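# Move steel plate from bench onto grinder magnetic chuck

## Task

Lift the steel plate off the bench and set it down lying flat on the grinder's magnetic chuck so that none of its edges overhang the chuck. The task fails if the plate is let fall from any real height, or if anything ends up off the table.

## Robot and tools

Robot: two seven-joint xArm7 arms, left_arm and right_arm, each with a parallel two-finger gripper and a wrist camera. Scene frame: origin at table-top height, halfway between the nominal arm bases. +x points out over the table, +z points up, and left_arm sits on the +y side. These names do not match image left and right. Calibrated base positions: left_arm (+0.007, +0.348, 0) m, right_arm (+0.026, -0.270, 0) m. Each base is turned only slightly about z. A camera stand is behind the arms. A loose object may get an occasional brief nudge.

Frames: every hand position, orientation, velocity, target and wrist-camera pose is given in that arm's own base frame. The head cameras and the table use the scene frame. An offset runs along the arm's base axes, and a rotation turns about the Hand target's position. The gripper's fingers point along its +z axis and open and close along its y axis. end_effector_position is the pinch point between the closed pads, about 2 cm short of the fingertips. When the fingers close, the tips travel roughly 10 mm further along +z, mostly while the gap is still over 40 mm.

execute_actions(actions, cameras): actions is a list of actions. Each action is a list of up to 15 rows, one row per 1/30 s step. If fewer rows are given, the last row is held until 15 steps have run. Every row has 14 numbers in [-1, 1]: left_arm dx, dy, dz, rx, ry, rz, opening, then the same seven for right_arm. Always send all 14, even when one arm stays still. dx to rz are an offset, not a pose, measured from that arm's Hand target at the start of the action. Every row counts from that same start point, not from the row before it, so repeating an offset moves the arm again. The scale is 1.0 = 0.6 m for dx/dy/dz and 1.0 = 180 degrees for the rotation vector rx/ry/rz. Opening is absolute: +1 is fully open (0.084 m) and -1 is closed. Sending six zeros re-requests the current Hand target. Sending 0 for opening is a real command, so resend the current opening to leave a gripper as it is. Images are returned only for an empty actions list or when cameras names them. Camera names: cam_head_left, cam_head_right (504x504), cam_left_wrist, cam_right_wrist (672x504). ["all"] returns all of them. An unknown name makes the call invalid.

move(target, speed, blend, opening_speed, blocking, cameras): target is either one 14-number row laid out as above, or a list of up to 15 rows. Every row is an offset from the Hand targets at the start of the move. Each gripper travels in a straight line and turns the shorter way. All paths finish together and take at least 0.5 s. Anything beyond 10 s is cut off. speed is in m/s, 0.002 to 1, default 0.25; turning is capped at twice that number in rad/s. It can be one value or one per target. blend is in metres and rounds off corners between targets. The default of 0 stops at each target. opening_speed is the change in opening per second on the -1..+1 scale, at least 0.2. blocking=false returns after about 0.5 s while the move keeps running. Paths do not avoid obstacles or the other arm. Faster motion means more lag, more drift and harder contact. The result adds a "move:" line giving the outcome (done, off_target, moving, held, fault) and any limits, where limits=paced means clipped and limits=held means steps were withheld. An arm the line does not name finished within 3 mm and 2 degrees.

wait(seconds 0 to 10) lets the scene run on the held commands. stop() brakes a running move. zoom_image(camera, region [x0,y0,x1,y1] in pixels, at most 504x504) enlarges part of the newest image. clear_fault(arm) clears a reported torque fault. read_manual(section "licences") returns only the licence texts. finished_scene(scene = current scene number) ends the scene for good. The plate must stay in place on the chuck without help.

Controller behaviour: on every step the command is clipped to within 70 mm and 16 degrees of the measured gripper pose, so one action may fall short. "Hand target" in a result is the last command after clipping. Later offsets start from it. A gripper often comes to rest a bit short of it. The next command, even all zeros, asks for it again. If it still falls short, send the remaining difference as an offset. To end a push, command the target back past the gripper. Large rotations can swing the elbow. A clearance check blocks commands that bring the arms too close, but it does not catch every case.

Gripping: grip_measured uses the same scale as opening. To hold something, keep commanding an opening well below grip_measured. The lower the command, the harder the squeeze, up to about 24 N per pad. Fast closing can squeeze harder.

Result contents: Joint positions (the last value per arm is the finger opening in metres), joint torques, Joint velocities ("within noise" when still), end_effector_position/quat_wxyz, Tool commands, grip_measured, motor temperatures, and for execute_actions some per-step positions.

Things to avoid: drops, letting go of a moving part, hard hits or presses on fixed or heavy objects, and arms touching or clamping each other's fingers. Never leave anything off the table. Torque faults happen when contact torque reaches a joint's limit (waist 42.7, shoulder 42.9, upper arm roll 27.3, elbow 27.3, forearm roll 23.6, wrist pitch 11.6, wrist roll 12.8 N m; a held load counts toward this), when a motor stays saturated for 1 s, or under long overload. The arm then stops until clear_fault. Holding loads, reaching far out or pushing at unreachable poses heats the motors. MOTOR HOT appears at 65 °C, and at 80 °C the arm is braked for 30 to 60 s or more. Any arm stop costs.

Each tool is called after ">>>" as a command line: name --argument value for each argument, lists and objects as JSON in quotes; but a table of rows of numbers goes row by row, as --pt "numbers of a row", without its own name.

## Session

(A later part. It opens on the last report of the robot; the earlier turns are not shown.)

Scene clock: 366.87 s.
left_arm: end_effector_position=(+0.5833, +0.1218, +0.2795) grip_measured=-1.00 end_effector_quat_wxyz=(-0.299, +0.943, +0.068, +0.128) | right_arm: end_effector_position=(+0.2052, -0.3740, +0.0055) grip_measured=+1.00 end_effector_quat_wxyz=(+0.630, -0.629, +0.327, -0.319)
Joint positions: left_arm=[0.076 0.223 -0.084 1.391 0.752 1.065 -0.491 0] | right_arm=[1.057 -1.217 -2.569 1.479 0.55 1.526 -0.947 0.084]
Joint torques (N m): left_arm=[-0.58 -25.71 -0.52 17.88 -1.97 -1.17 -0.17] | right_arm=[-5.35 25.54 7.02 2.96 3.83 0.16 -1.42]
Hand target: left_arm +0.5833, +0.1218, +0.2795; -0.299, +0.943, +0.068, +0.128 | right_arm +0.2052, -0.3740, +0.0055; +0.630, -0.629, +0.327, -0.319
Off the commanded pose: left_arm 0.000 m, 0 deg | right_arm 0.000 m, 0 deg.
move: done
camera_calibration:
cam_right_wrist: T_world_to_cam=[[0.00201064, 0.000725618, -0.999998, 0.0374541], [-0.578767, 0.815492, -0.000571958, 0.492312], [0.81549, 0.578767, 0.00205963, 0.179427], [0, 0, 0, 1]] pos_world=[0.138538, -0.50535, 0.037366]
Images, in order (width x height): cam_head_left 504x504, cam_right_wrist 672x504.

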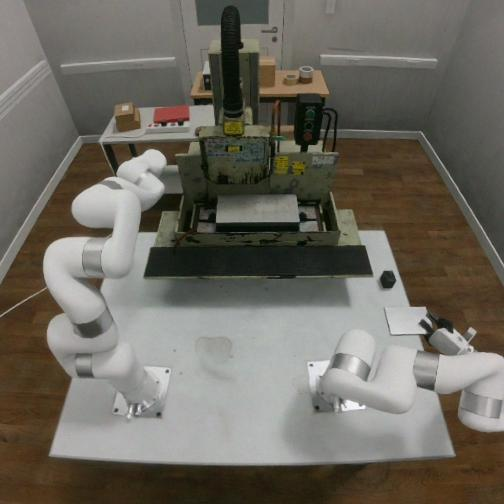

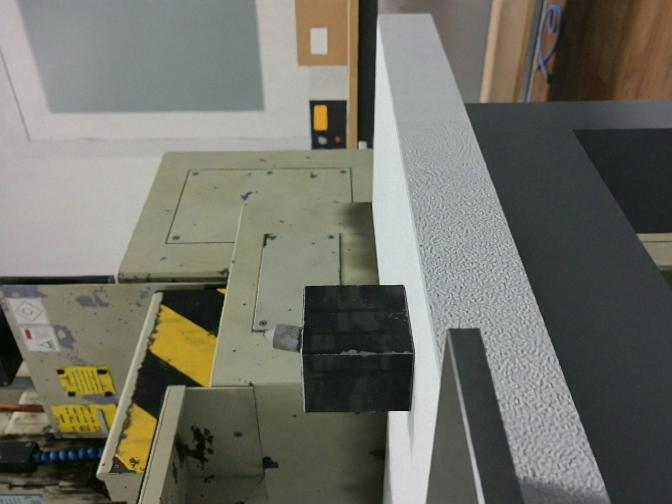

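>>> move --target '[0,0,0,0,0,0,-1, 0,0,0.001,0,0,0,-1]' --opening_speed 0.7

>>> move --target '[0,0,0,0,0,0,-1, 0,-0.02,0.001,0,0,0,-1]' --speed 0.04 --cameras '["cam_right_wrist","cam_head_left"]'

>>> zoom_image --camera "cam_head_left" --region '[370, 270, 504, 404]'

Scene clock: 379.07 s.
left_arm: end_effector_position=(+0.5833, +0.1218, +0.2795) grip_measured=-1.00 end_effector_quat_wxyz=(-0.299, +0.943, +0.068, +0.128) | right_arm: end_effector_position=(+0.2052, -0.3740, +0.0061) grip_measured=-0.82 end_effector_quat_wxyz=(+0.630, -0.629, +0.327, -0.319)
Joint positions: left_arm=[0.076 0.223 -0.084 1.391 0.752 1.065 -0.491 0] | right_arm=[1.057 -1.215 -2.569 1.477 0.551 1.526 -0.947 0.008]
Joint torques (N m): left_arm=[-0.53 -25.78 -0.71 17.73 -2.04 -1.43 -0.36] | right_arm=[1.31 20.44 5.35 3.19 1.94 -0.75 1.07]
Hand target: left_arm +0.5833, +0.1218, +0.2795; -0.299, +0.943, +0.068, +0.128 | right_arm +0.2052, -0.3740, +0.0061; +0.630, -0.629, +0.327, -0.319
Off the commanded pose: left_arm 0.000 m, 0 deg | right_arm 0.000 m, 0 deg.
move: done

Scene clock: 379.93 s.
left_arm: end_effector_position=(+0.5833, +0.1218, +0.2795) grip_measured=-1.00 end_effector_quat_wxyz=(-0.299, +0.943, +0.068, +0.128) | right_arm: end_effector_position=(+0.2052, -0.3860, +0.0067) grip_measured=-0.82 end_effector_quat_wxyz=(+0.630, -0.629, +0.327, -0.319)
Joint positions: left_arm=[0.076 0.223 -0.084 1.391 0.752 1.065 -0.491 0] | right_arm=[1.07 -1.237 -2.567 1.533 0.549 1.549 -0.926 0.008]
Joint torques (N m): left_arm=[-0.64 -25.69 -0.72 17.74 -2.15 -1.28 -0.3] | right_arm=[4.72 15.93 8.85 7.56 -1.46 0.57 1.81]
Hand target: left_arm +0.5833, +0.1218, +0.2795; -0.299, +0.943, +0.068, +0.128 | right_arm +0.2052, -0.3860, +0.0067; +0.630, -0.629, +0.327, -0.319
Off the commanded pose: left_arm 0.000 m, 0 deg | right_arm 0.000 m, 0 deg.
move: done
camera_calibration:
cam_right_wrist: T_world_to_cam=[[0.00201064, 0.000725618, -0.999998, 0.0386628], [-0.578767, 0.815492, -0.000571958, 0.502098], [0.81549, 0.578767, 0.00205963, 0.18637], [0, 0, 0, 1]] pos_world=[0.138538, -0.51735, 0.038566]
Images, in order (width x height): cam_head_left 504x504, cam_right_wrist 672x504.

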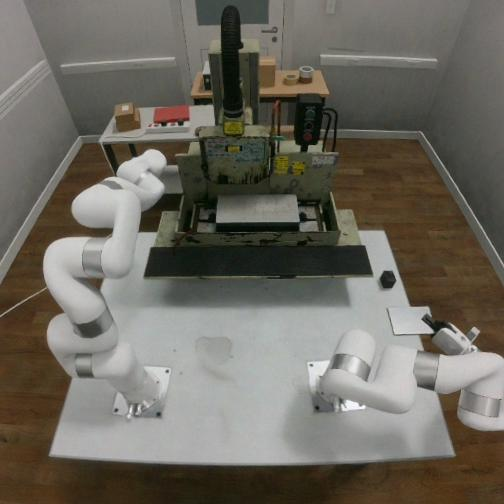

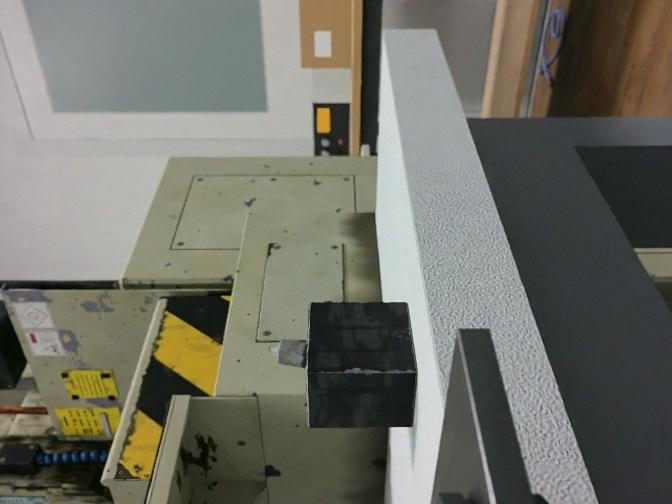

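Scaled by 3.761 from the camera's 504x504 image, which has a finer 720x720 frame.

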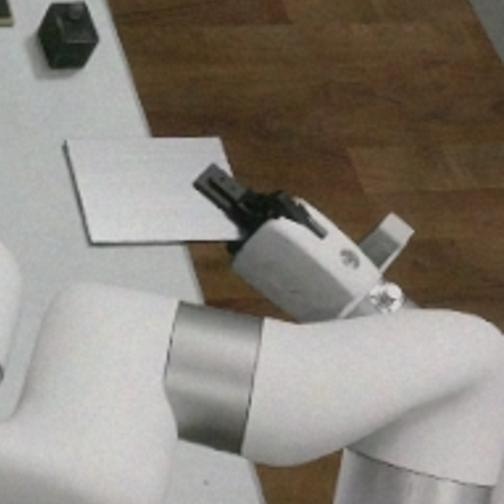

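>>> move --pt "0 0 0 0 0 0 -1 0 0 -0.0005 0 0 0 0.7" --pt "0 0 0 0 0 0 -1 -0.0283 0 -0.0005 0 0 0 0.7" --pt "0 0 0 0 0 0 -1 -0.0283 0.02 -0.0005 0 0 0 0.7" --pt "0 0 0 0 0 0 -1 -0.0283 0.02 -0.0005 0 0 0 -1" --speed 0.05 --opening_speed 1.2 --blend '[0,0.002,0,0]' --cameras '["cam_right_wrist","cam_head_left"]'

>>> zoom_image --camera "cam_head_left" --region '[370, 270, 504, 404]'

Scene clock: 387.70 s.
left_arm: end_effector_position=(+0.5833, +0.1218, +0.2795) grip_measured=-1.00 end_effector_quat_wxyz=(-0.299, +0.943, +0.068, +0.128) | right_arm: end_effector_position=(+0.1882, -0.3740, +0.0065) grip_measured=-0.82 end_effector_quat_wxyz=(+0.630, -0.629, +0.327, -0.319)
Joint positions: left_arm=[0.076 0.223 -0.084 1.391 0.752 1.065 -0.491 0] | right_arm=[1.034 -1.21 -2.582 1.483 0.535 1.555 -0.953 0.008]
Joint torques (N m): left_arm=[-0.53 -25.37 -0.69 17.77 -2.02 -1.37 -0.39] | right_arm=[-1.35 21.13 6.2 3.18 1.06 0.54 -0.76]
Hand target: left_arm +0.5833, +0.1218, +0.2795; -0.299, +0.943, +0.068, +0.128 | right_arm +0.1882, -0.3740, +0.0064; +0.630, -0.629, +0.327, -0.319
Off the commanded pose: left_arm 0.000 m, 0 deg | right_arm 0.000 m, 0 deg.
move: done
camera_calibration:
cam_right_wrist: T_world_to_cam=[[0.00204481, 0.000504266, -0.999998, 0.0383724], [-0.578653, 0.815573, -0.000771972, 0.482508], [0.815571, 0.578654, 0.00195949, 0.193225], [0, 0, 0, 1]] pos_world=[0.121538, -0.50535, 0.0383662]
Images, in order (width x height): cam_head_left 504x504, cam_right_wrist 672x504.

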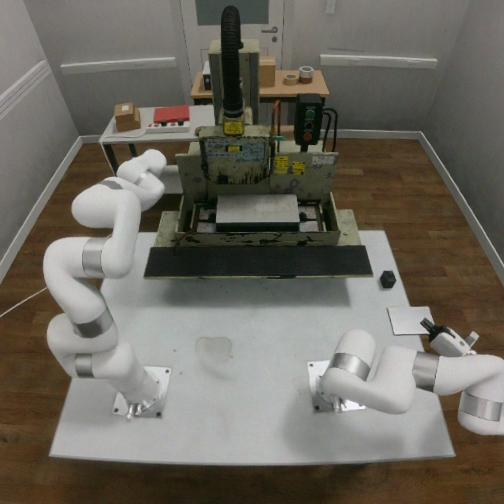

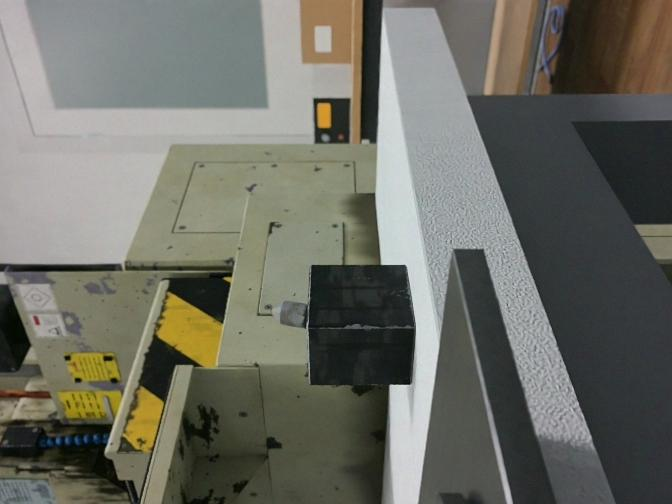

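Scaled by 3.761 from the camera's 504x504 image, which has a finer 720x720 frame.

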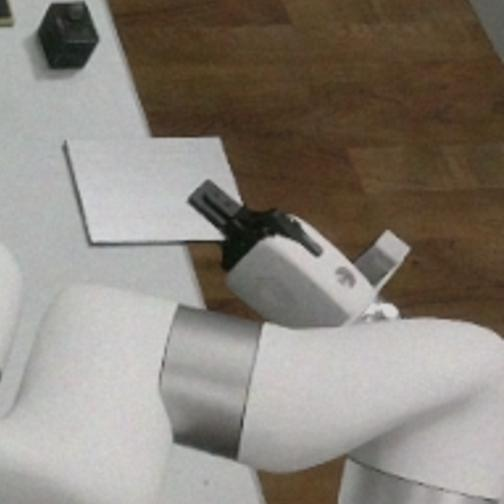

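>>> move --target '[0,0,0,0,0,0,-1, 0,0,0.06,0,0,0,-1]' --speed 0.05 --cameras '["cam_right_wrist","cam_head_left"]'

>>> zoom_image --camera "cam_head_left" --region '[370, 270, 504, 404]'

Scene clock: 390.87 s.
left_arm: end_effector_position=(+0.5833, +0.1218, +0.2795) grip_measured=-1.00 end_effector_quat_wxyz=(-0.299, +0.943, +0.068, +0.128) | right_arm: end_effector_position=(+0.1882, -0.3740, +0.0424) grip_measured=-0.82 end_effector_quat_wxyz=(+0.630, -0.629, +0.327, -0.319)
Joint positions: left_arm=[0.076 0.223 -0.084 1.391 0.752 1.065 -0.491 0] | right_arm=[1.005 -1.117 -2.552 1.415 0.564 1.568 -0.927 0.008]
Joint torques (N m): left_arm=[-0.57 -25.89 -0.55 17.71 -2.05 -1.3 -0.37] | right_arm=[-5.33 26.21 13.17 3.06 6.13 5.9 1.72]
Hand target: left_arm +0.5833, +0.1218, +0.2795; -0.299, +0.943, +0.068, +0.128 | right_arm +0.1882, -0.3740, +0.0424; +0.630, -0.629, +0.327, -0.319
Off the commanded pose: left_arm 0.000 m, 0 deg | right_arm 0.000 m, 0 deg.
move: done
camera_calibration:
cam_right_wrist: T_world_to_cam=[[0.00201064, 0.000725618, -0.999998, 0.0743882], [-0.578767, 0.815492, -0.000571958, 0.482494], [0.81549, 0.578767, 0.00205963, 0.193214], [0, 0, 0, 1]] pos_world=[0.121538, -0.50535, 0.074266]
Images, in order (width x height): cam_head_left 504x504, cam_right_wrist 672x504.

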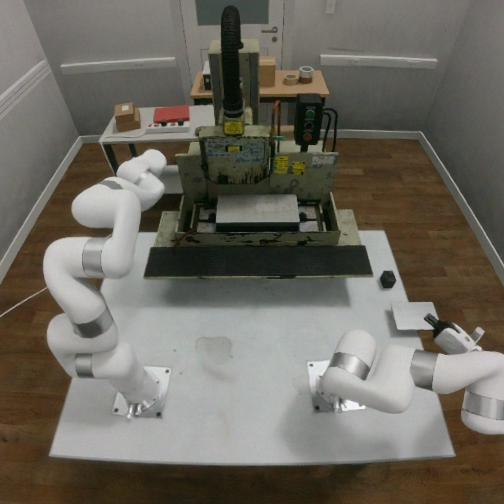

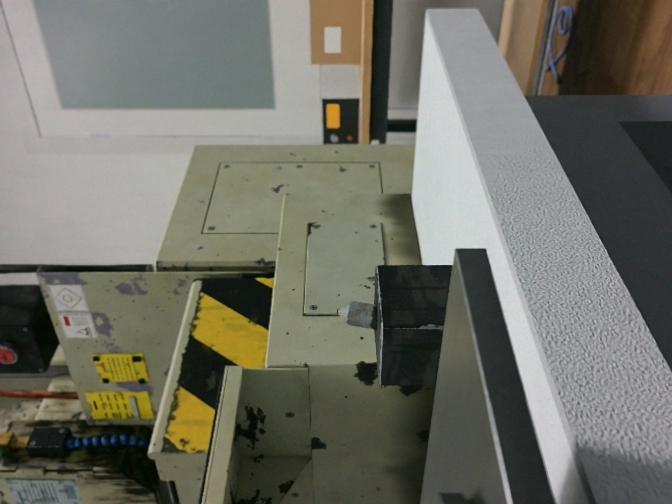

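Scaled by 3.761 from the camera's 504x504 image, which has a finer 720x720 frame.

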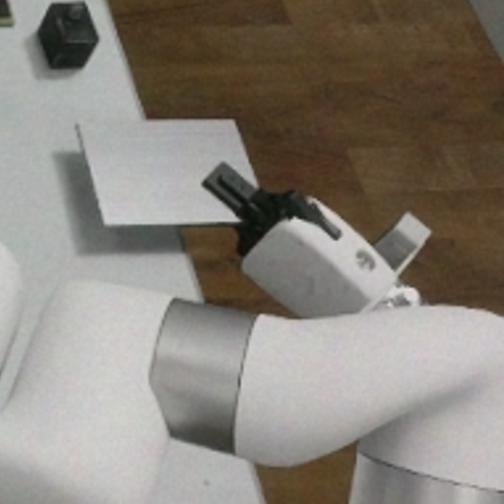

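>>> move --pt "0 0 0.28 0 0 0 -1 0 -0.017 0.346 0 0 0 -1" --pt "-0.278 -0.669 0.234 -0.1824 -0.0597 -0.4192 -1 0.2687 0.204 0.628 0 0 0 -1" --speed 0.15 --blend '[0.04,0]' --cameras '["all"]'

Scene clock: 406.33 s.
left_arm: end_effector_position=(+0.4165, -0.2796, +0.4199) grip_measured=-1.00 end_effector_quat_wxyz=(+0.106, +0.815, -0.458, +0.339) | right_arm: end_effector_position=(+0.3494, -0.2516, +0.4192) grip_measured=-0.82 end_effector_quat_wxyz=(+0.630, -0.629, +0.327, -0.319)
Joint positions: left_arm=[-0.452 -0.412 -0.068 0.957 -0.347 0.691 0.692 0] | right_arm=[0.757 0.184 -2.104 0.963 1.493 1.997 -0.553 0.008]
Joint torques (N m): left_arm=[-3.06 -7.71 2.54 16.11 -3.33 -4.01 1.84] | right_arm=[5.48 6.95 -5.24 10.48 7.99 4.34 1.68]
Hand target: left_arm +0.4165, -0.2796, +0.4199; +0.106, +0.815, -0.458, +0.339 | right_arm +0.3494, -0.2516, +0.4192; +0.630, -0.629, +0.327, -0.319
Off the commanded pose: left_arm 0.000 m, 0 deg | right_arm 0.000 m, 0 deg.
move: done
camera_calibration:
cam_left_wrist: T_world_to_cam=[[-0.804254, -0.572112, -0.160823, 0.276121], [-0.343819, 0.668661, -0.659303, 0.677249], [0.484732, -0.474953, -0.734476, 0.103991], [0, 0, 0, 1]] pos_world=[0.404515, -0.245487, 0.567298]
cam_right_wrist: T_world_to_cam=[[0.00201057, 0.000725502, -0.999998, 0.450774], [-0.57872, 0.815526, -0.000571894, 0.476248], [0.815524, 0.57872, 0.00205954, -0.00996892], [0, 0, 0, 1]] pos_world=[0.282838, -0.38295, 0.451066]

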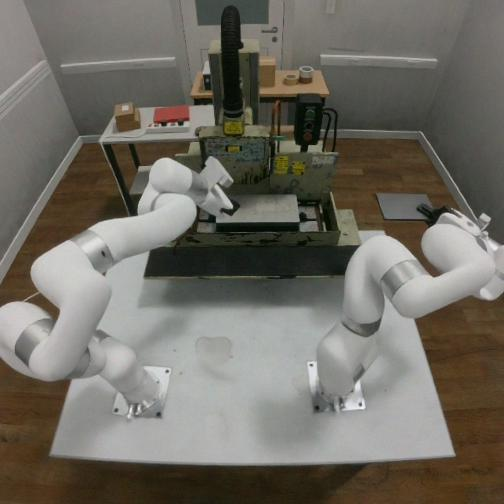

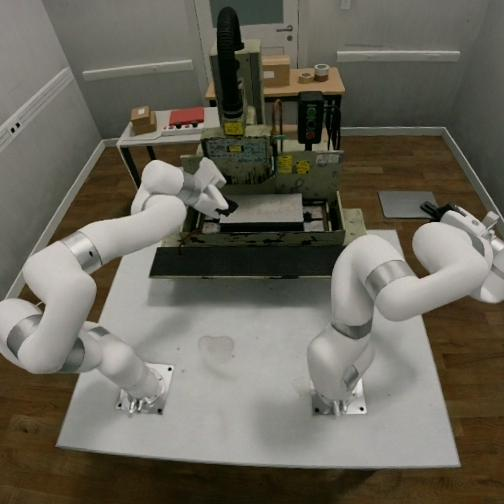

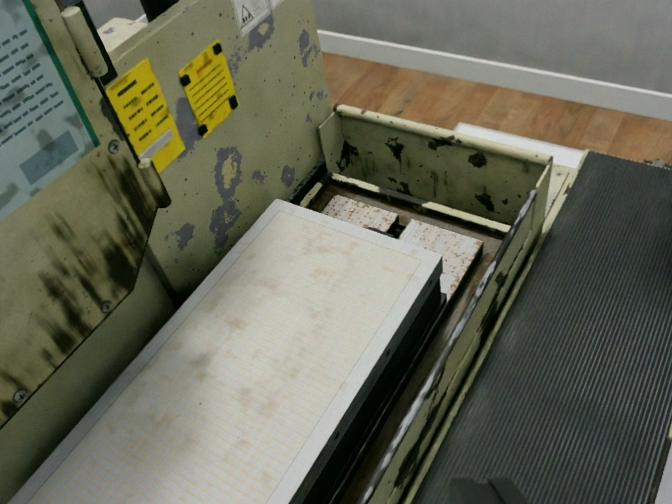

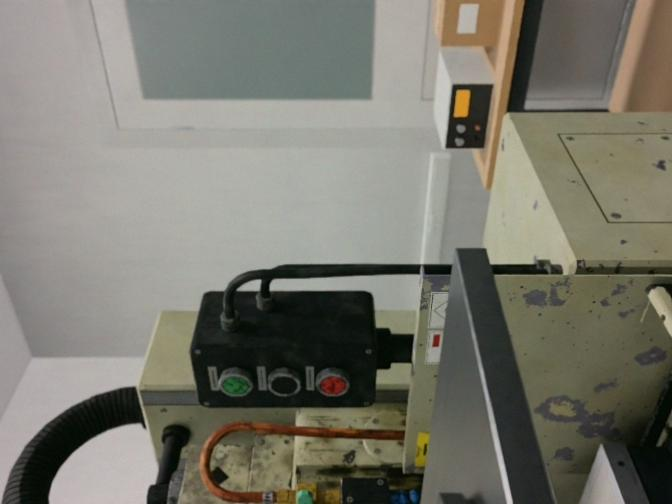

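>>> move --target '[0,0,0,0,0,0,-1, 0.385,0.498,0.0,-0.1015,0.1323,0.0271,-1]' --speed 0.1 --cameras '["all"]'

Scene clock: 430.07 s.
left_arm: end_effector_position=(+0.4165, -0.2796, +0.4199) grip_measured=-1.00 end_effector_quat_wxyz=(+0.106, +0.815, -0.458, +0.339) | right_arm: end_effector_position=(+0.5804, +0.0472, +0.4192) grip_measured=-0.82 end_effector_quat_wxyz=(-0.455, +0.785, -0.368, +0.204)
Joint positions: left_arm=[-0.452 -0.412 -0.068 0.956 -0.347 0.691 0.692 0] | right_arm=[1.221 0.972 -2.033 1.162 1.892 1.704 0.073 0.008]
Joint torques (N m): left_arm=[-3.13 -8.07 2.36 16.15 -3.17 -3.87 1.94] | right_arm=[-5.07 -6.79 -15.96 10.23 4.97 -2.79 1.7]
Hand target: left_arm +0.4165, -0.2796, +0.4199; +0.106, +0.815, -0.458, +0.339 | right_arm +0.5804, +0.0472, +0.4192; -0.455, +0.785, -0.368, +0.204
Off the commanded pose: left_arm 0.000 m, 0 deg | right_arm 0.000 m, 0 deg.
move: done
camera_calibration:
cam_left_wrist: T_world_to_cam=[[-0.8043, -0.572048, -0.160818, 0.276153], [-0.343742, 0.66866, -0.659344, 0.677241], [0.48471, -0.475031, -0.73444, 0.10396], [0, 0, 0, 1]] pos_world=[0.404515, -0.245487, 0.567298]
cam_right_wrist: T_world_to_cam=[[-0.381286, -0.320651, -0.867066, 0.63199], [-0.647084, 0.762414, 0.00260056, 0.407064], [0.66023, 0.562057, -0.498186, -0.0706056], [0, 0, 0, 1]] pos_world=[0.550989, -0.0680184, 0.511744]

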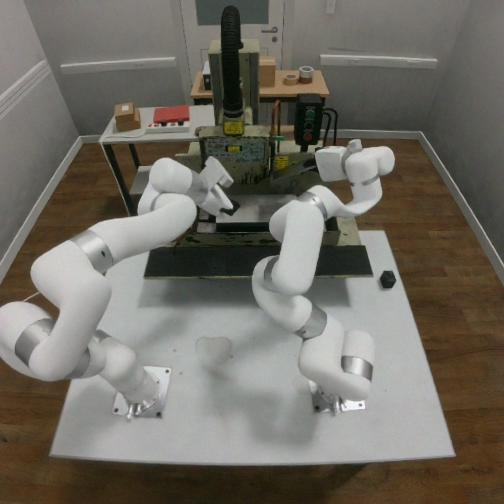

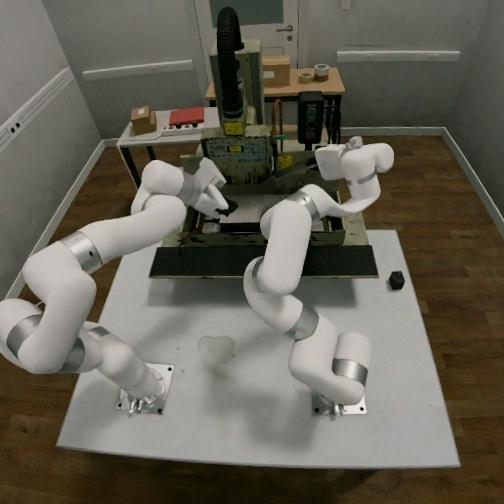

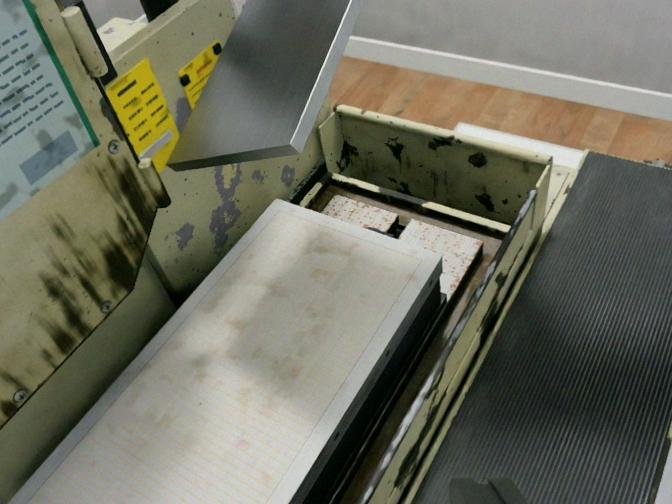

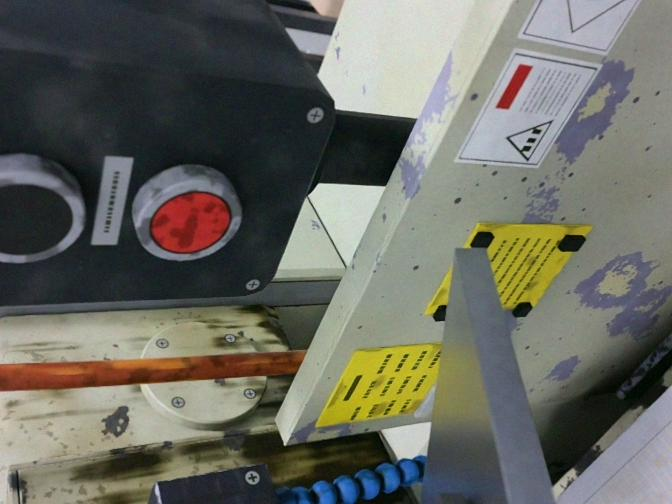

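>>> move --target '[0,0,0,0,0,0,-1, -0.02,0.0,-0.17,0,0,0,-1]' --speed 0.08 --cameras '["cam_left_wrist","cam_head_left","cam_right_wrist"]'

>>> zoom_image --camera "cam_left_wrist" --region '[130, 100, 480, 380]'

Scene clock: 442.30 s.
left_arm: end_effector_position=(+0.4165, -0.2796, +0.4199) grip_measured=-1.00 end_effector_quat_wxyz=(+0.106, +0.815, -0.458, +0.339) | right_arm: end_effector_position=(+0.5684, +0.0472, +0.3172) grip_measured=-0.82 end_effector_quat_wxyz=(-0.455, +0.785, -0.368, +0.204)
Joint positions: left_arm=[-0.452 -0.412 -0.068 0.956 -0.347 0.691 0.692 0] | right_arm=[1.28 1.044 -1.911 0.938 1.99 1.655 -0.107 0.008]
Joint torques (N m): left_arm=[-2.93 -8.26 2.47 16.07 -3.16 -3.73 1.68] | right_arm=[5.57 -6.15 -16.9 6.62 7.79 -1.88 -1.25]
Hand target: left_arm +0.4165, -0.2796, +0.4199; +0.106, +0.815, -0.458, +0.339 | right_arm +0.5684, +0.0472, +0.3172; -0.455, +0.785, -0.368, +0.204
Off the commanded pose: left_arm 0.000 m, 0 deg | right_arm 0.000 m, 0 deg.
move: done
camera_calibration:
cam_left_wrist: T_world_to_cam=[[-0.8043, -0.572048, -0.160818, 0.276153], [-0.343742, 0.66866, -0.659344, 0.677241], [0.48471, -0.475031, -0.73444, 0.10396], [0, 0, 0, 1]] pos_world=[0.404515, -0.245487, 0.567298]
cam_right_wrist: T_world_to_cam=[[-0.381399, -0.320634, -0.867023, 0.539018], [-0.647051, 0.762442, 0.00267557, 0.399517], [0.660197, 0.562029, -0.498261, -0.113451], [0, 0, 0, 1]] pos_world=[0.538989, -0.0680184, 0.409744]
Images, in order (width x height): cam_head_left 504x504, cam_left_wrist 672x504, cam_right_wrist 672x504.

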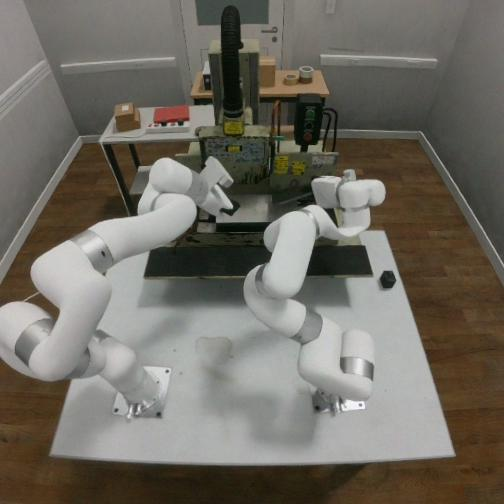

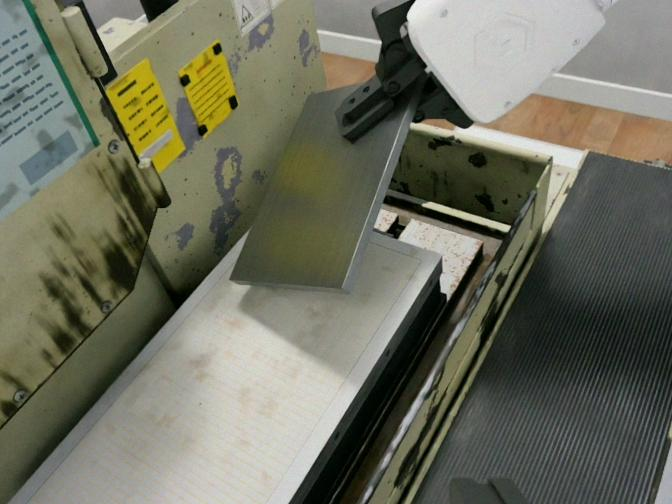

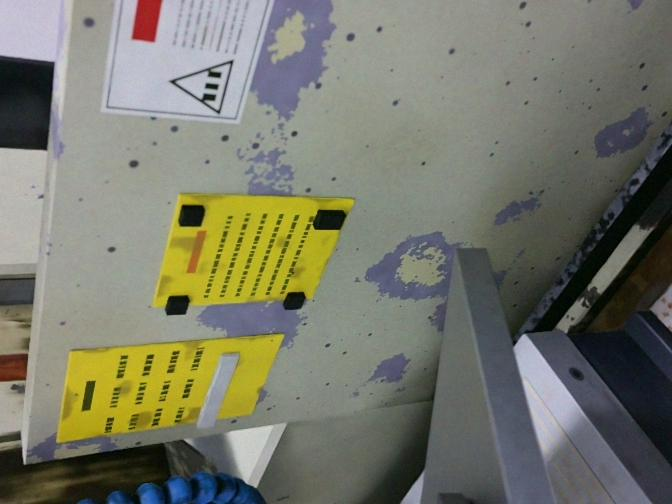

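Scaled by 1.440 from the camera's 672x504 image, which has a finer 960x720 frame.

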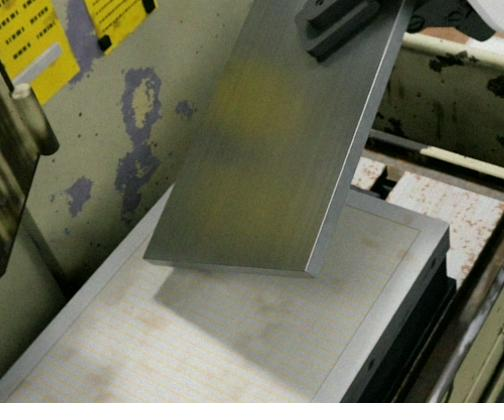

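>>> move --target '[0,0,0,0,0,0,-1, 0,0.0,-0.0133,0,0,0,-1]' --speed 0.04 --cameras '["cam_left_wrist"]'

>>> zoom_image --camera "cam_left_wrist" --region '[180, 240, 380, 370]'

Scene clock: 444.90 s.
left_arm: end_effector_position=(+0.4165, -0.2796, +0.4199) grip_measured=-1.00 end_effector_quat_wxyz=(+0.106, +0.815, -0.458, +0.339) | right_arm: end_effector_position=(+0.5684, +0.0473, +0.3092) grip_measured=-0.82 end_effector_quat_wxyz=(-0.455, +0.785, -0.368, +0.204)
Joint positions: left_arm=[-0.452 -0.412 -0.068 0.956 -0.347 0.691 0.692 0] | right_arm=[1.28 1.048 -1.896 0.927 2 1.651 -0.121 0.008]
Joint torques (N m): left_arm=[-2.83 -8.26 2.39 16.23 -2.86 -3.76 1.77] | right_arm=[-5.72 -6.17 -17.1 6.62 7.84 -1.82 -1.32]
Hand target: left_arm +0.4165, -0.2796, +0.4199; +0.106, +0.815, -0.458, +0.339 | right_arm +0.5684, +0.0472, +0.3092; -0.455, +0.785, -0.368, +0.204
Off the commanded pose: left_arm 0.000 m, 0 deg | right_arm 0.000 m, 0 deg.
move: done
camera_calibration:
cam_left_wrist: T_world_to_cam=[[-0.8043, -0.572048, -0.160818, 0.276153], [-0.343742, 0.66866, -0.659344, 0.677241], [0.48471, -0.475031, -0.73444, 0.10396], [0, 0, 0, 1]] pos_world=[0.404515, -0.245487, 0.567298]
Images, in order (width x height): cam_left_wrist 672x504.

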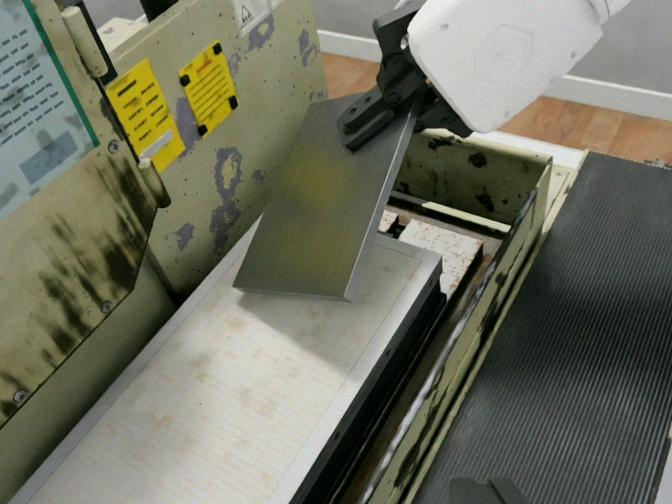

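Scaled by 2.520 from the camera's 672x504 image, which has a finer 960x720 frame.

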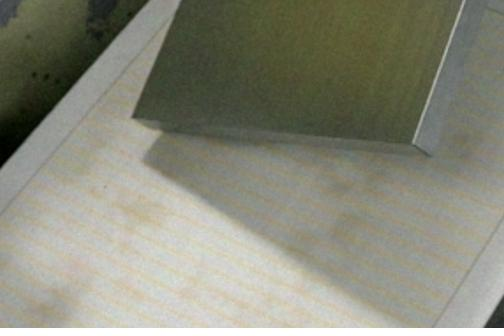

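>>> move --target '[0,0,0,0,0,0,-1, -0.0067,0.0,-0.022,0.0179,-0.0213,0,-1]' --speed 0.03 --cameras '["cam_left_wrist"]'

>>> zoom_image --camera "cam_left_wrist" --region '[180, 240, 380, 370]'

Scene clock: 449.80 s.
left_arm: end_effector_position=(+0.4165, -0.2796, +0.4199) grip_measured=-1.00 end_effector_quat_wxyz=(+0.106, +0.815, -0.458, +0.339) | right_arm: end_effector_position=(+0.5644, +0.0472, +0.2960) grip_measured=-0.82 end_effector_quat_wxyz=(-0.489, +0.765, -0.358, +0.219)
Joint positions: left_arm=[-0.452 -0.412 -0.068 0.956 -0.347 0.691 0.692 0] | right_arm=[1.296 1.029 -1.853 0.851 2.094 1.649 -0.201 0.008]
Joint torques (N m): left_arm=[-2.68 -8.69 2.33 16.18 -2.66 -3.73 1.75] | right_arm=[5.38 -15.74 -16.62 6.79 7.82 0.56 -1.3]
Motor temperatures (°C): left_arm=[38 41 41 47 34 38 37] | right_arm=[37 40 43 41 38 39 43]
Hand target: left_arm +0.4165, -0.2796, +0.4199; +0.106, +0.815, -0.458, +0.339 | right_arm +0.5644, +0.0472, +0.2960; -0.489, +0.765, -0.358, +0.219
Off the commanded pose: left_arm 0.000 m, 0 deg | right_arm 0.000 m, 0 deg.
move: done
camera_calibration:
cam_left_wrist: T_world_to_cam=[[-0.8043, -0.572048, -0.160818, 0.276153], [-0.343742, 0.66866, -0.659344, 0.677241], [0.48471, -0.475031, -0.73444, 0.10396], [0, 0, 0, 1]] pos_world=[0.404515, -0.245487, 0.567298]
Images, in order (width x height): cam_left_wrist 672x504.

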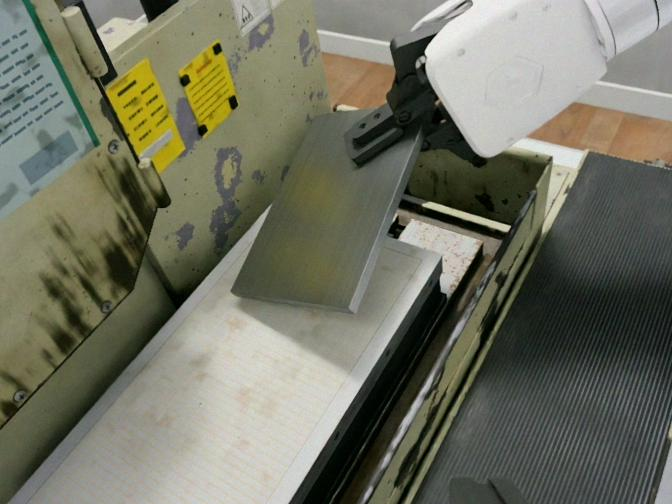

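Scaled by 2.520 from the camera's 672x504 image, which has a finer 960x720 frame.

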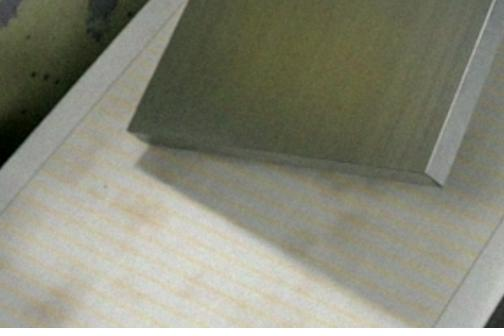

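>>> move --pt "0 0 0 0 0 0 -1 0 0 -0.004 0 0 0 -1" --pt "0 0 0 0 0 0 -1 0 0 -0.004 0 0 0 -0.3" --speed 0.03 --opening_speed 0.25 --cameras '["cam_left_wrist"]'

>>> zoom_image --camera "cam_left_wrist" --region '[180, 90, 480, 390]'

Scene clock: 456.00 s.
left_arm: end_effector_position=(+0.4165, -0.2796, +0.4199) grip_measured=-1.00 end_effector_quat_wxyz=(+0.106, +0.815, -0.458, +0.339) | right_arm: end_effector_position=(+0.5644, +0.0472, +0.2936) grip_measured=-0.32 end_effector_quat_wxyz=(-0.489, +0.765, -0.358, +0.219)
Joint positions: left_arm=[-0.452 -0.412 -0.068 0.956 -0.347 0.691 0.692 0] | right_arm=[1.296 1.029 -1.848 0.848 2.098 1.648 -0.205 0.03]
Joint torques (N m): left_arm=[-2.7 -8.83 2.3 16.37 -2.36 -3.57 1.71] | right_arm=[-0.62 -5.82 -17.54 7.99 0.51 0.48 -1.06]
Hand target: left_arm +0.4165, -0.2796, +0.4199; +0.106, +0.815, -0.458, +0.339 | right_arm +0.5644, +0.0472, +0.2936; -0.489, +0.765, -0.358, +0.219
Off the commanded pose: left_arm 0.000 m, 0 deg | right_arm 0.000 m, 0 deg.
move: done
camera_calibration:
cam_left_wrist: T_world_to_cam=[[-0.8043, -0.572048, -0.160818, 0.276153], [-0.343742, 0.66866, -0.659344, 0.677241], [0.48471, -0.475031, -0.73444, 0.10396], [0, 0, 0, 1]] pos_world=[0.404515, -0.245487, 0.567298]
Images, in order (width x height): cam_left_wrist 672x504.

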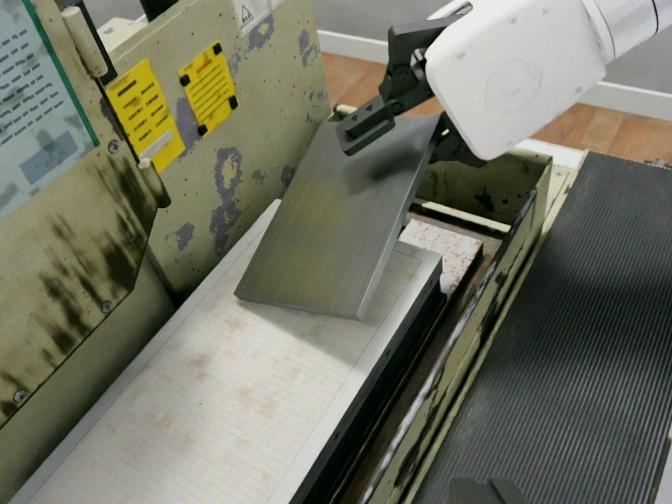

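Scaled by 1.680 from the camera's 672x504 image, which has a finer 960x720 frame.

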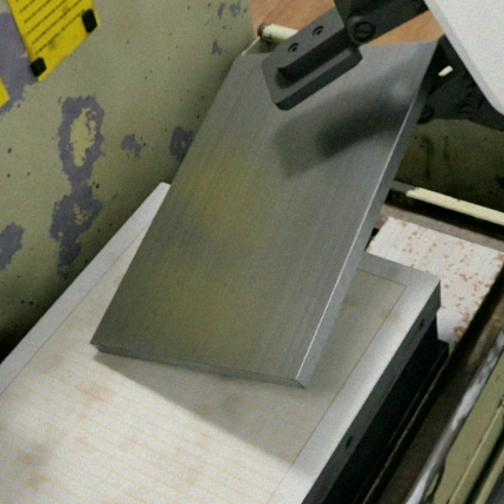

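>>> move --pt "0 0 0 0 0 0 -1 0 0 -0.035 0 0 0 0.05" --speed 0.015 --opening_speed 0.25 --cameras '["cam_left_wrist"]'

>>> zoom_image --camera "cam_left_wrist" --region '[180, 90, 480, 390]'

Scene clock: 467.90 s.
left_arm: end_effector_position=(+0.4165, -0.2796, +0.4199) grip_measured=-1.00 end_effector_quat_wxyz=(+0.106, +0.815, -0.458, +0.339) | right_arm: end_effector_position=(+0.5644, +0.0472, +0.2726) grip_measured=+0.04 end_effector_quat_wxyz=(-0.489, +0.765, -0.358, +0.219)
Joint positions: left_arm=[-0.452 -0.412 -0.068 0.956 -0.347 0.691 0.692 0] | right_arm=[1.286 1.035 -1.801 0.827 2.129 1.64 -0.243 0.046]
Joint torques (N m): left_arm=[-2.93 -9.26 2.48 16.5 -2.2 -3.5 1.69] | right_arm=[-4.6 -4.63 -14.13 6.03 6 -1.1 -1.48]
Hand target: left_arm +0.4165, -0.2796, +0.4199; +0.106, +0.815, -0.458, +0.339 | right_arm +0.5644, +0.0472, +0.2726; -0.489, +0.765, -0.358, +0.219
Off the commanded pose: left_arm 0.000 m, 0 deg | right_arm 0.000 m, 0 deg.
move: done
camera_calibration:
cam_left_wrist: T_world_to_cam=[[-0.8043, -0.572048, -0.160818, 0.276153], [-0.343742, 0.66866, -0.659344, 0.677241], [0.48471, -0.475031, -0.73444, 0.10396], [0, 0, 0, 1]] pos_world=[0.404515, -0.245487, 0.567298]
Images, in order (width x height): cam_left_wrist 672x504.

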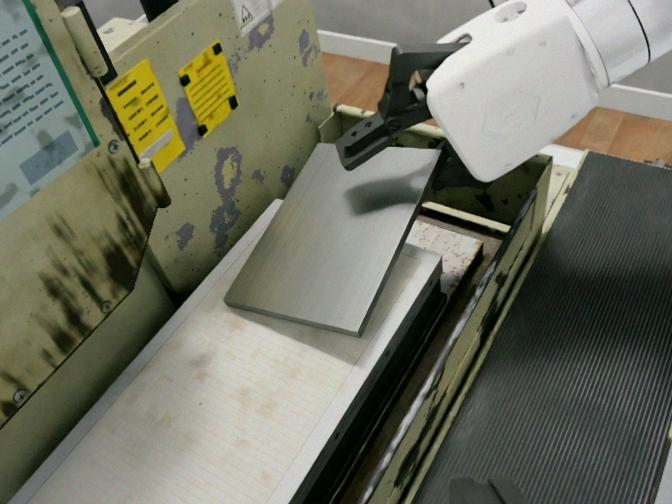

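Scaled by 1.680 from the camera's 672x504 image, which has a finer 960x720 frame.

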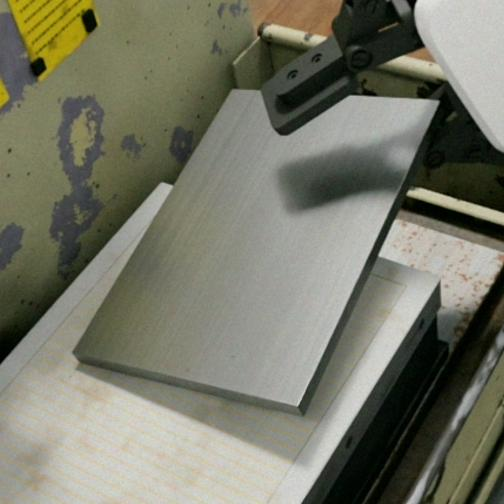

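Descend further.

>>> move --pt "0 0 0 0 0 0 -1 0 0 -0.042 0 0 0 0.05" --speed 0.02 --cameras '["cam_left_wrist"]'

>>> zoom_image --camera "cam_left_wrist" --region '[180, 90, 480, 390]'

Scene clock: 471.43 s.
left_arm: end_effector_position=(+0.4165, -0.2796, +0.4199) grip_measured=-1.00 end_effector_quat_wxyz=(+0.106, +0.815, -0.458, +0.339) | right_arm: end_effector_position=(+0.5644, +0.0472, +0.2474) grip_measured=+0.04 end_effector_quat_wxyz=(-0.489, +0.765, -0.358, +0.219)
Joint positions: left_arm=[-0.452 -0.412 -0.068 0.956 -0.347 0.691 0.692 0] | right_arm=[1.27 1.042 -1.741 0.805 2.168 1.633 -0.288 0.046]
Joint torques (N m): left_arm=[-2.45 -9.31 2.47 16.39 -1.79 -3.45 1.67] | right_arm=[-4.63 -4.84 -14.11 5.69 6.1 -0.98 -1.5]
Hand target: left_arm +0.4165, -0.2796, +0.4199; +0.106, +0.815, -0.458, +0.339 | right_arm +0.5644, +0.0472, +0.2474; -0.489, +0.765, -0.358, +0.219
Off the commanded pose: left_arm 0.000 m, 0 deg | right_arm 0.000 m, 0 deg.
move: done
camera_calibration:
cam_left_wrist: T_world_to_cam=[[-0.8043, -0.572048, -0.160818, 0.276153], [-0.343742, 0.66866, -0.659344, 0.677241], [0.48471, -0.475031, -0.73444, 0.10396], [0, 0, 0, 1]] pos_world=[0.404515, -0.245487, 0.567298]
Images, in order (width x height): cam_left_wrist 672x504.

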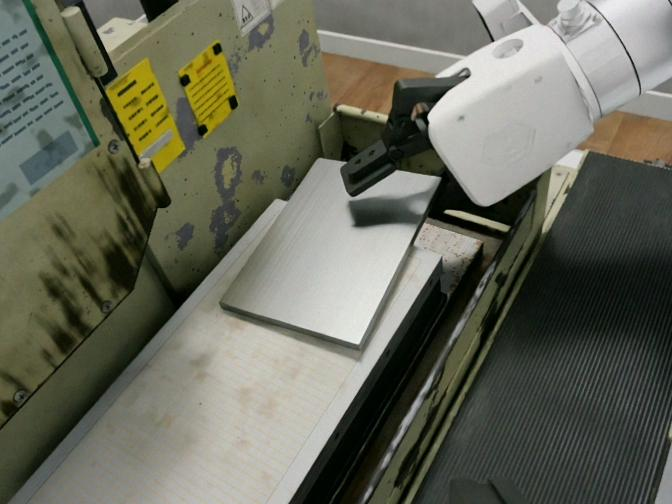

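Scaled by 1.680 from the camera's 672x504 image, which has a finer 960x720 frame.

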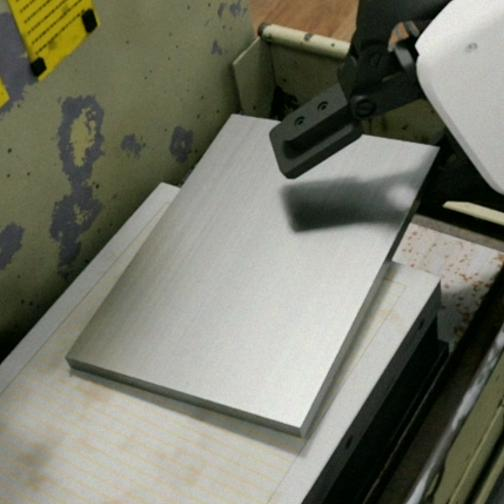

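>>> move --pt "0 0 0 0 0 0 -1 0 0 -0.0273 0 0 0 0.05" --speed 0.02 --cameras '["cam_left_wrist"]'

>>> zoom_image --camera "cam_left_wrist" --region '[180, 90, 480, 390]'

Scene clock: 474.90 s.
left_arm: end_effector_position=(+0.4165, -0.2796, +0.4199) grip_measured=-1.00 end_effector_quat_wxyz=(+0.106, +0.815, -0.458, +0.339) | right_arm: end_effector_position=(+0.5644, +0.0472, +0.2311) grip_measured=+0.04 end_effector_quat_wxyz=(-0.489, +0.765, -0.358, +0.219)
Joint positions: left_arm=[-0.452 -0.412 -0.068 0.956 -0.347 0.691 0.692 0] | right_arm=[1.257 1.047 -1.701 0.794 2.195 1.629 -0.316 0.046]
Joint torques (N m): left_arm=[-2.73 -9.2 2.3 16.52 -1.78 -3.43 1.61] | right_arm=[-5.46 -4.3 -12.58 4.27 4.62 -1.41 -1.45]
Hand target: left_arm +0.4165, -0.2796, +0.4199; +0.106, +0.815, -0.458, +0.339 | right_arm +0.5644, +0.0472, +0.2310; -0.489, +0.765, -0.358, +0.219
Off the commanded pose: left_arm 0.000 m, 0 deg | right_arm 0.000 m, 0 deg.
move: done
camera_calibration:
cam_left_wrist: T_world_to_cam=[[-0.8043, -0.572048, -0.160818, 0.276153], [-0.343742, 0.66866, -0.659344, 0.677241], [0.48471, -0.475031, -0.73444, 0.10396], [0, 0, 0, 1]] pos_world=[0.404515, -0.245487, 0.567298]
Images, in order (width x height): cam_left_wrist 672x504.

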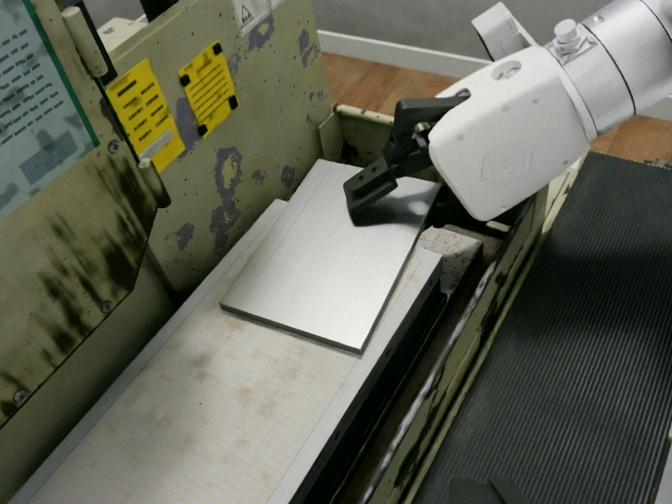

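Scaled by 1.680 from the camera's 672x504 image, which has a finer 960x720 frame.

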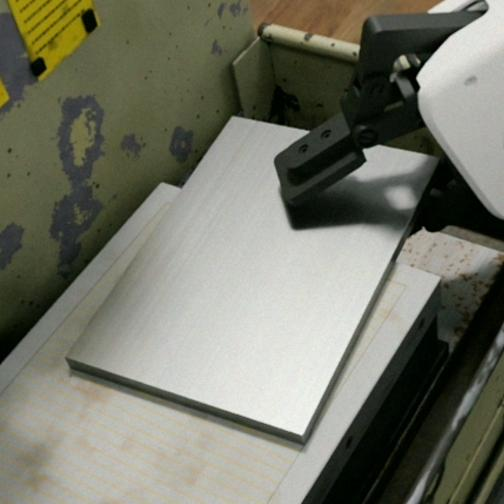

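>>> move --pt "0 0 0 0 0 0 -1 -0.0925 -0.0777 0.0563 0 0 0 0.05" --pt "0 0 0 0 0 0 -1 -0.0925 -0.0777 0.27 0 0 0 0.05" --speed '[0.05,0.15]' --cameras '["cam_left_wrist","cam_head_left"]'

>>> zoom_image --camera "cam_left_wrist" --region '[180, 140, 480, 400]'

Scene clock: 480.40 s.
left_arm: end_effector_position=(+0.4165, -0.2796, +0.4199) grip_measured=-1.00 end_effector_quat_wxyz=(+0.106, +0.815, -0.458, +0.339) | right_arm: end_effector_position=(+0.5416, +0.0340, +0.2650) grip_measured=+0.04 end_effector_quat_wxyz=(-0.491, +0.775, -0.333, +0.220)
Joint positions: left_arm=[-0.452 -0.412 -0.068 0.956 -0.347 0.691 0.692 0] | right_arm=[1.268 1.024 -1.823 0.77 2.091 1.723 -0.344 0.046]
Joint torques (N m): left_arm=[-2.76 -9.46 2.28 16.43 -1.58 -3.32 1.56] | right_arm=[-2.52 -8.17 -14.17 9.29 0.55 -0.64 -0.05]
Hand target: left_arm +0.4165, -0.2796, +0.4199; +0.106, +0.815, -0.458, +0.339 | right_arm +0.5416, +0.0340, +0.2650; -0.491, +0.775, -0.333, +0.220 (not the last commanded pose)
Tool commands: left_gripper/opening=-1.0 right_gripper/opening=+0.05
Off the commanded pose: left_arm 0.000 m, 0 deg | right_arm 0.136 m, 3 deg.
TORQUE FAULT: the external load on joint 4 (elbow) of the right arm reached its load limit, and that arm stopped. The contact can be on any part of that arm beyond that joint, not only on its tool. A torque fault puts only its own arm into a fault stop. That arm's remaining commands of this call were not run. The hold on joint 4 (elbow) of that arm was moved back by the arm itself, up to 3 degrees, as the stop began. That arm is still stopped at the end of this call. While its stop runs, that arm, its gripper or tool too, takes no new command.
CLEAR FAULT: the right arm stays stopped (state 4) until you call clear_fault(arm="right_arm").
End effector pose when the fault began: right_arm: position (+0.5300, +0.0193, +0.2525), quat_wxyz (-0.490, +0.765, -0.357, +0.219)
Joint positions when the fault began: right_arm=[1.267 1.024 -1.822 0.719 2.091 1.722 -0.344 0.045]
move: fault (right_arm); path passed 0 of 2 targets
camera_calibration:
cam_left_wrist: T_world_to_cam=[[-0.8043, -0.572048, -0.160818, 0.276153], [-0.343742, 0.66866, -0.659344, 0.677241], [0.48471, -0.475031, -0.73444, 0.10396], [0, 0, 0, 1]] pos_world=[0.404515, -0.245487, 0.567298]
Images, in order (width x height): cam_head_left 504x504, cam_left_wrist 672x504.

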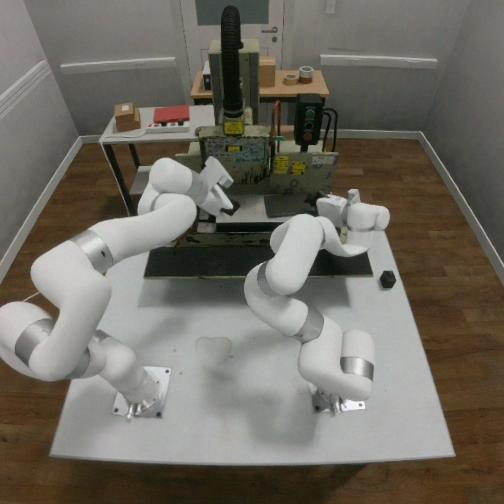

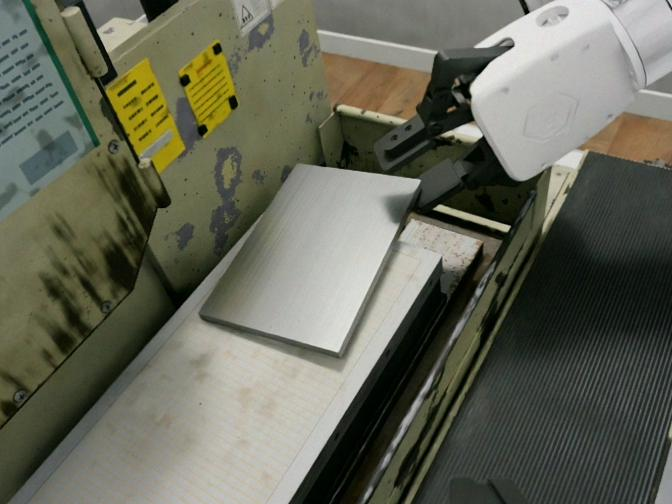

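Scaled by 1.680 from the camera's 672x504 image, which has a finer 960x720 frame.

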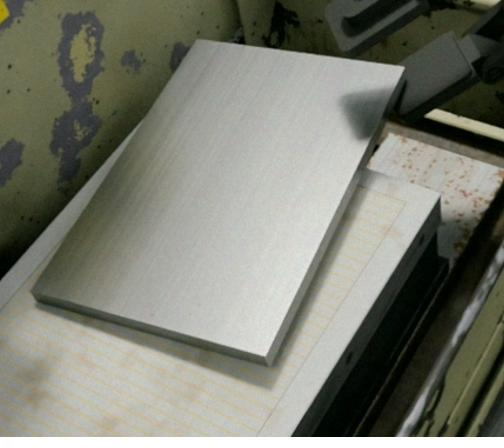

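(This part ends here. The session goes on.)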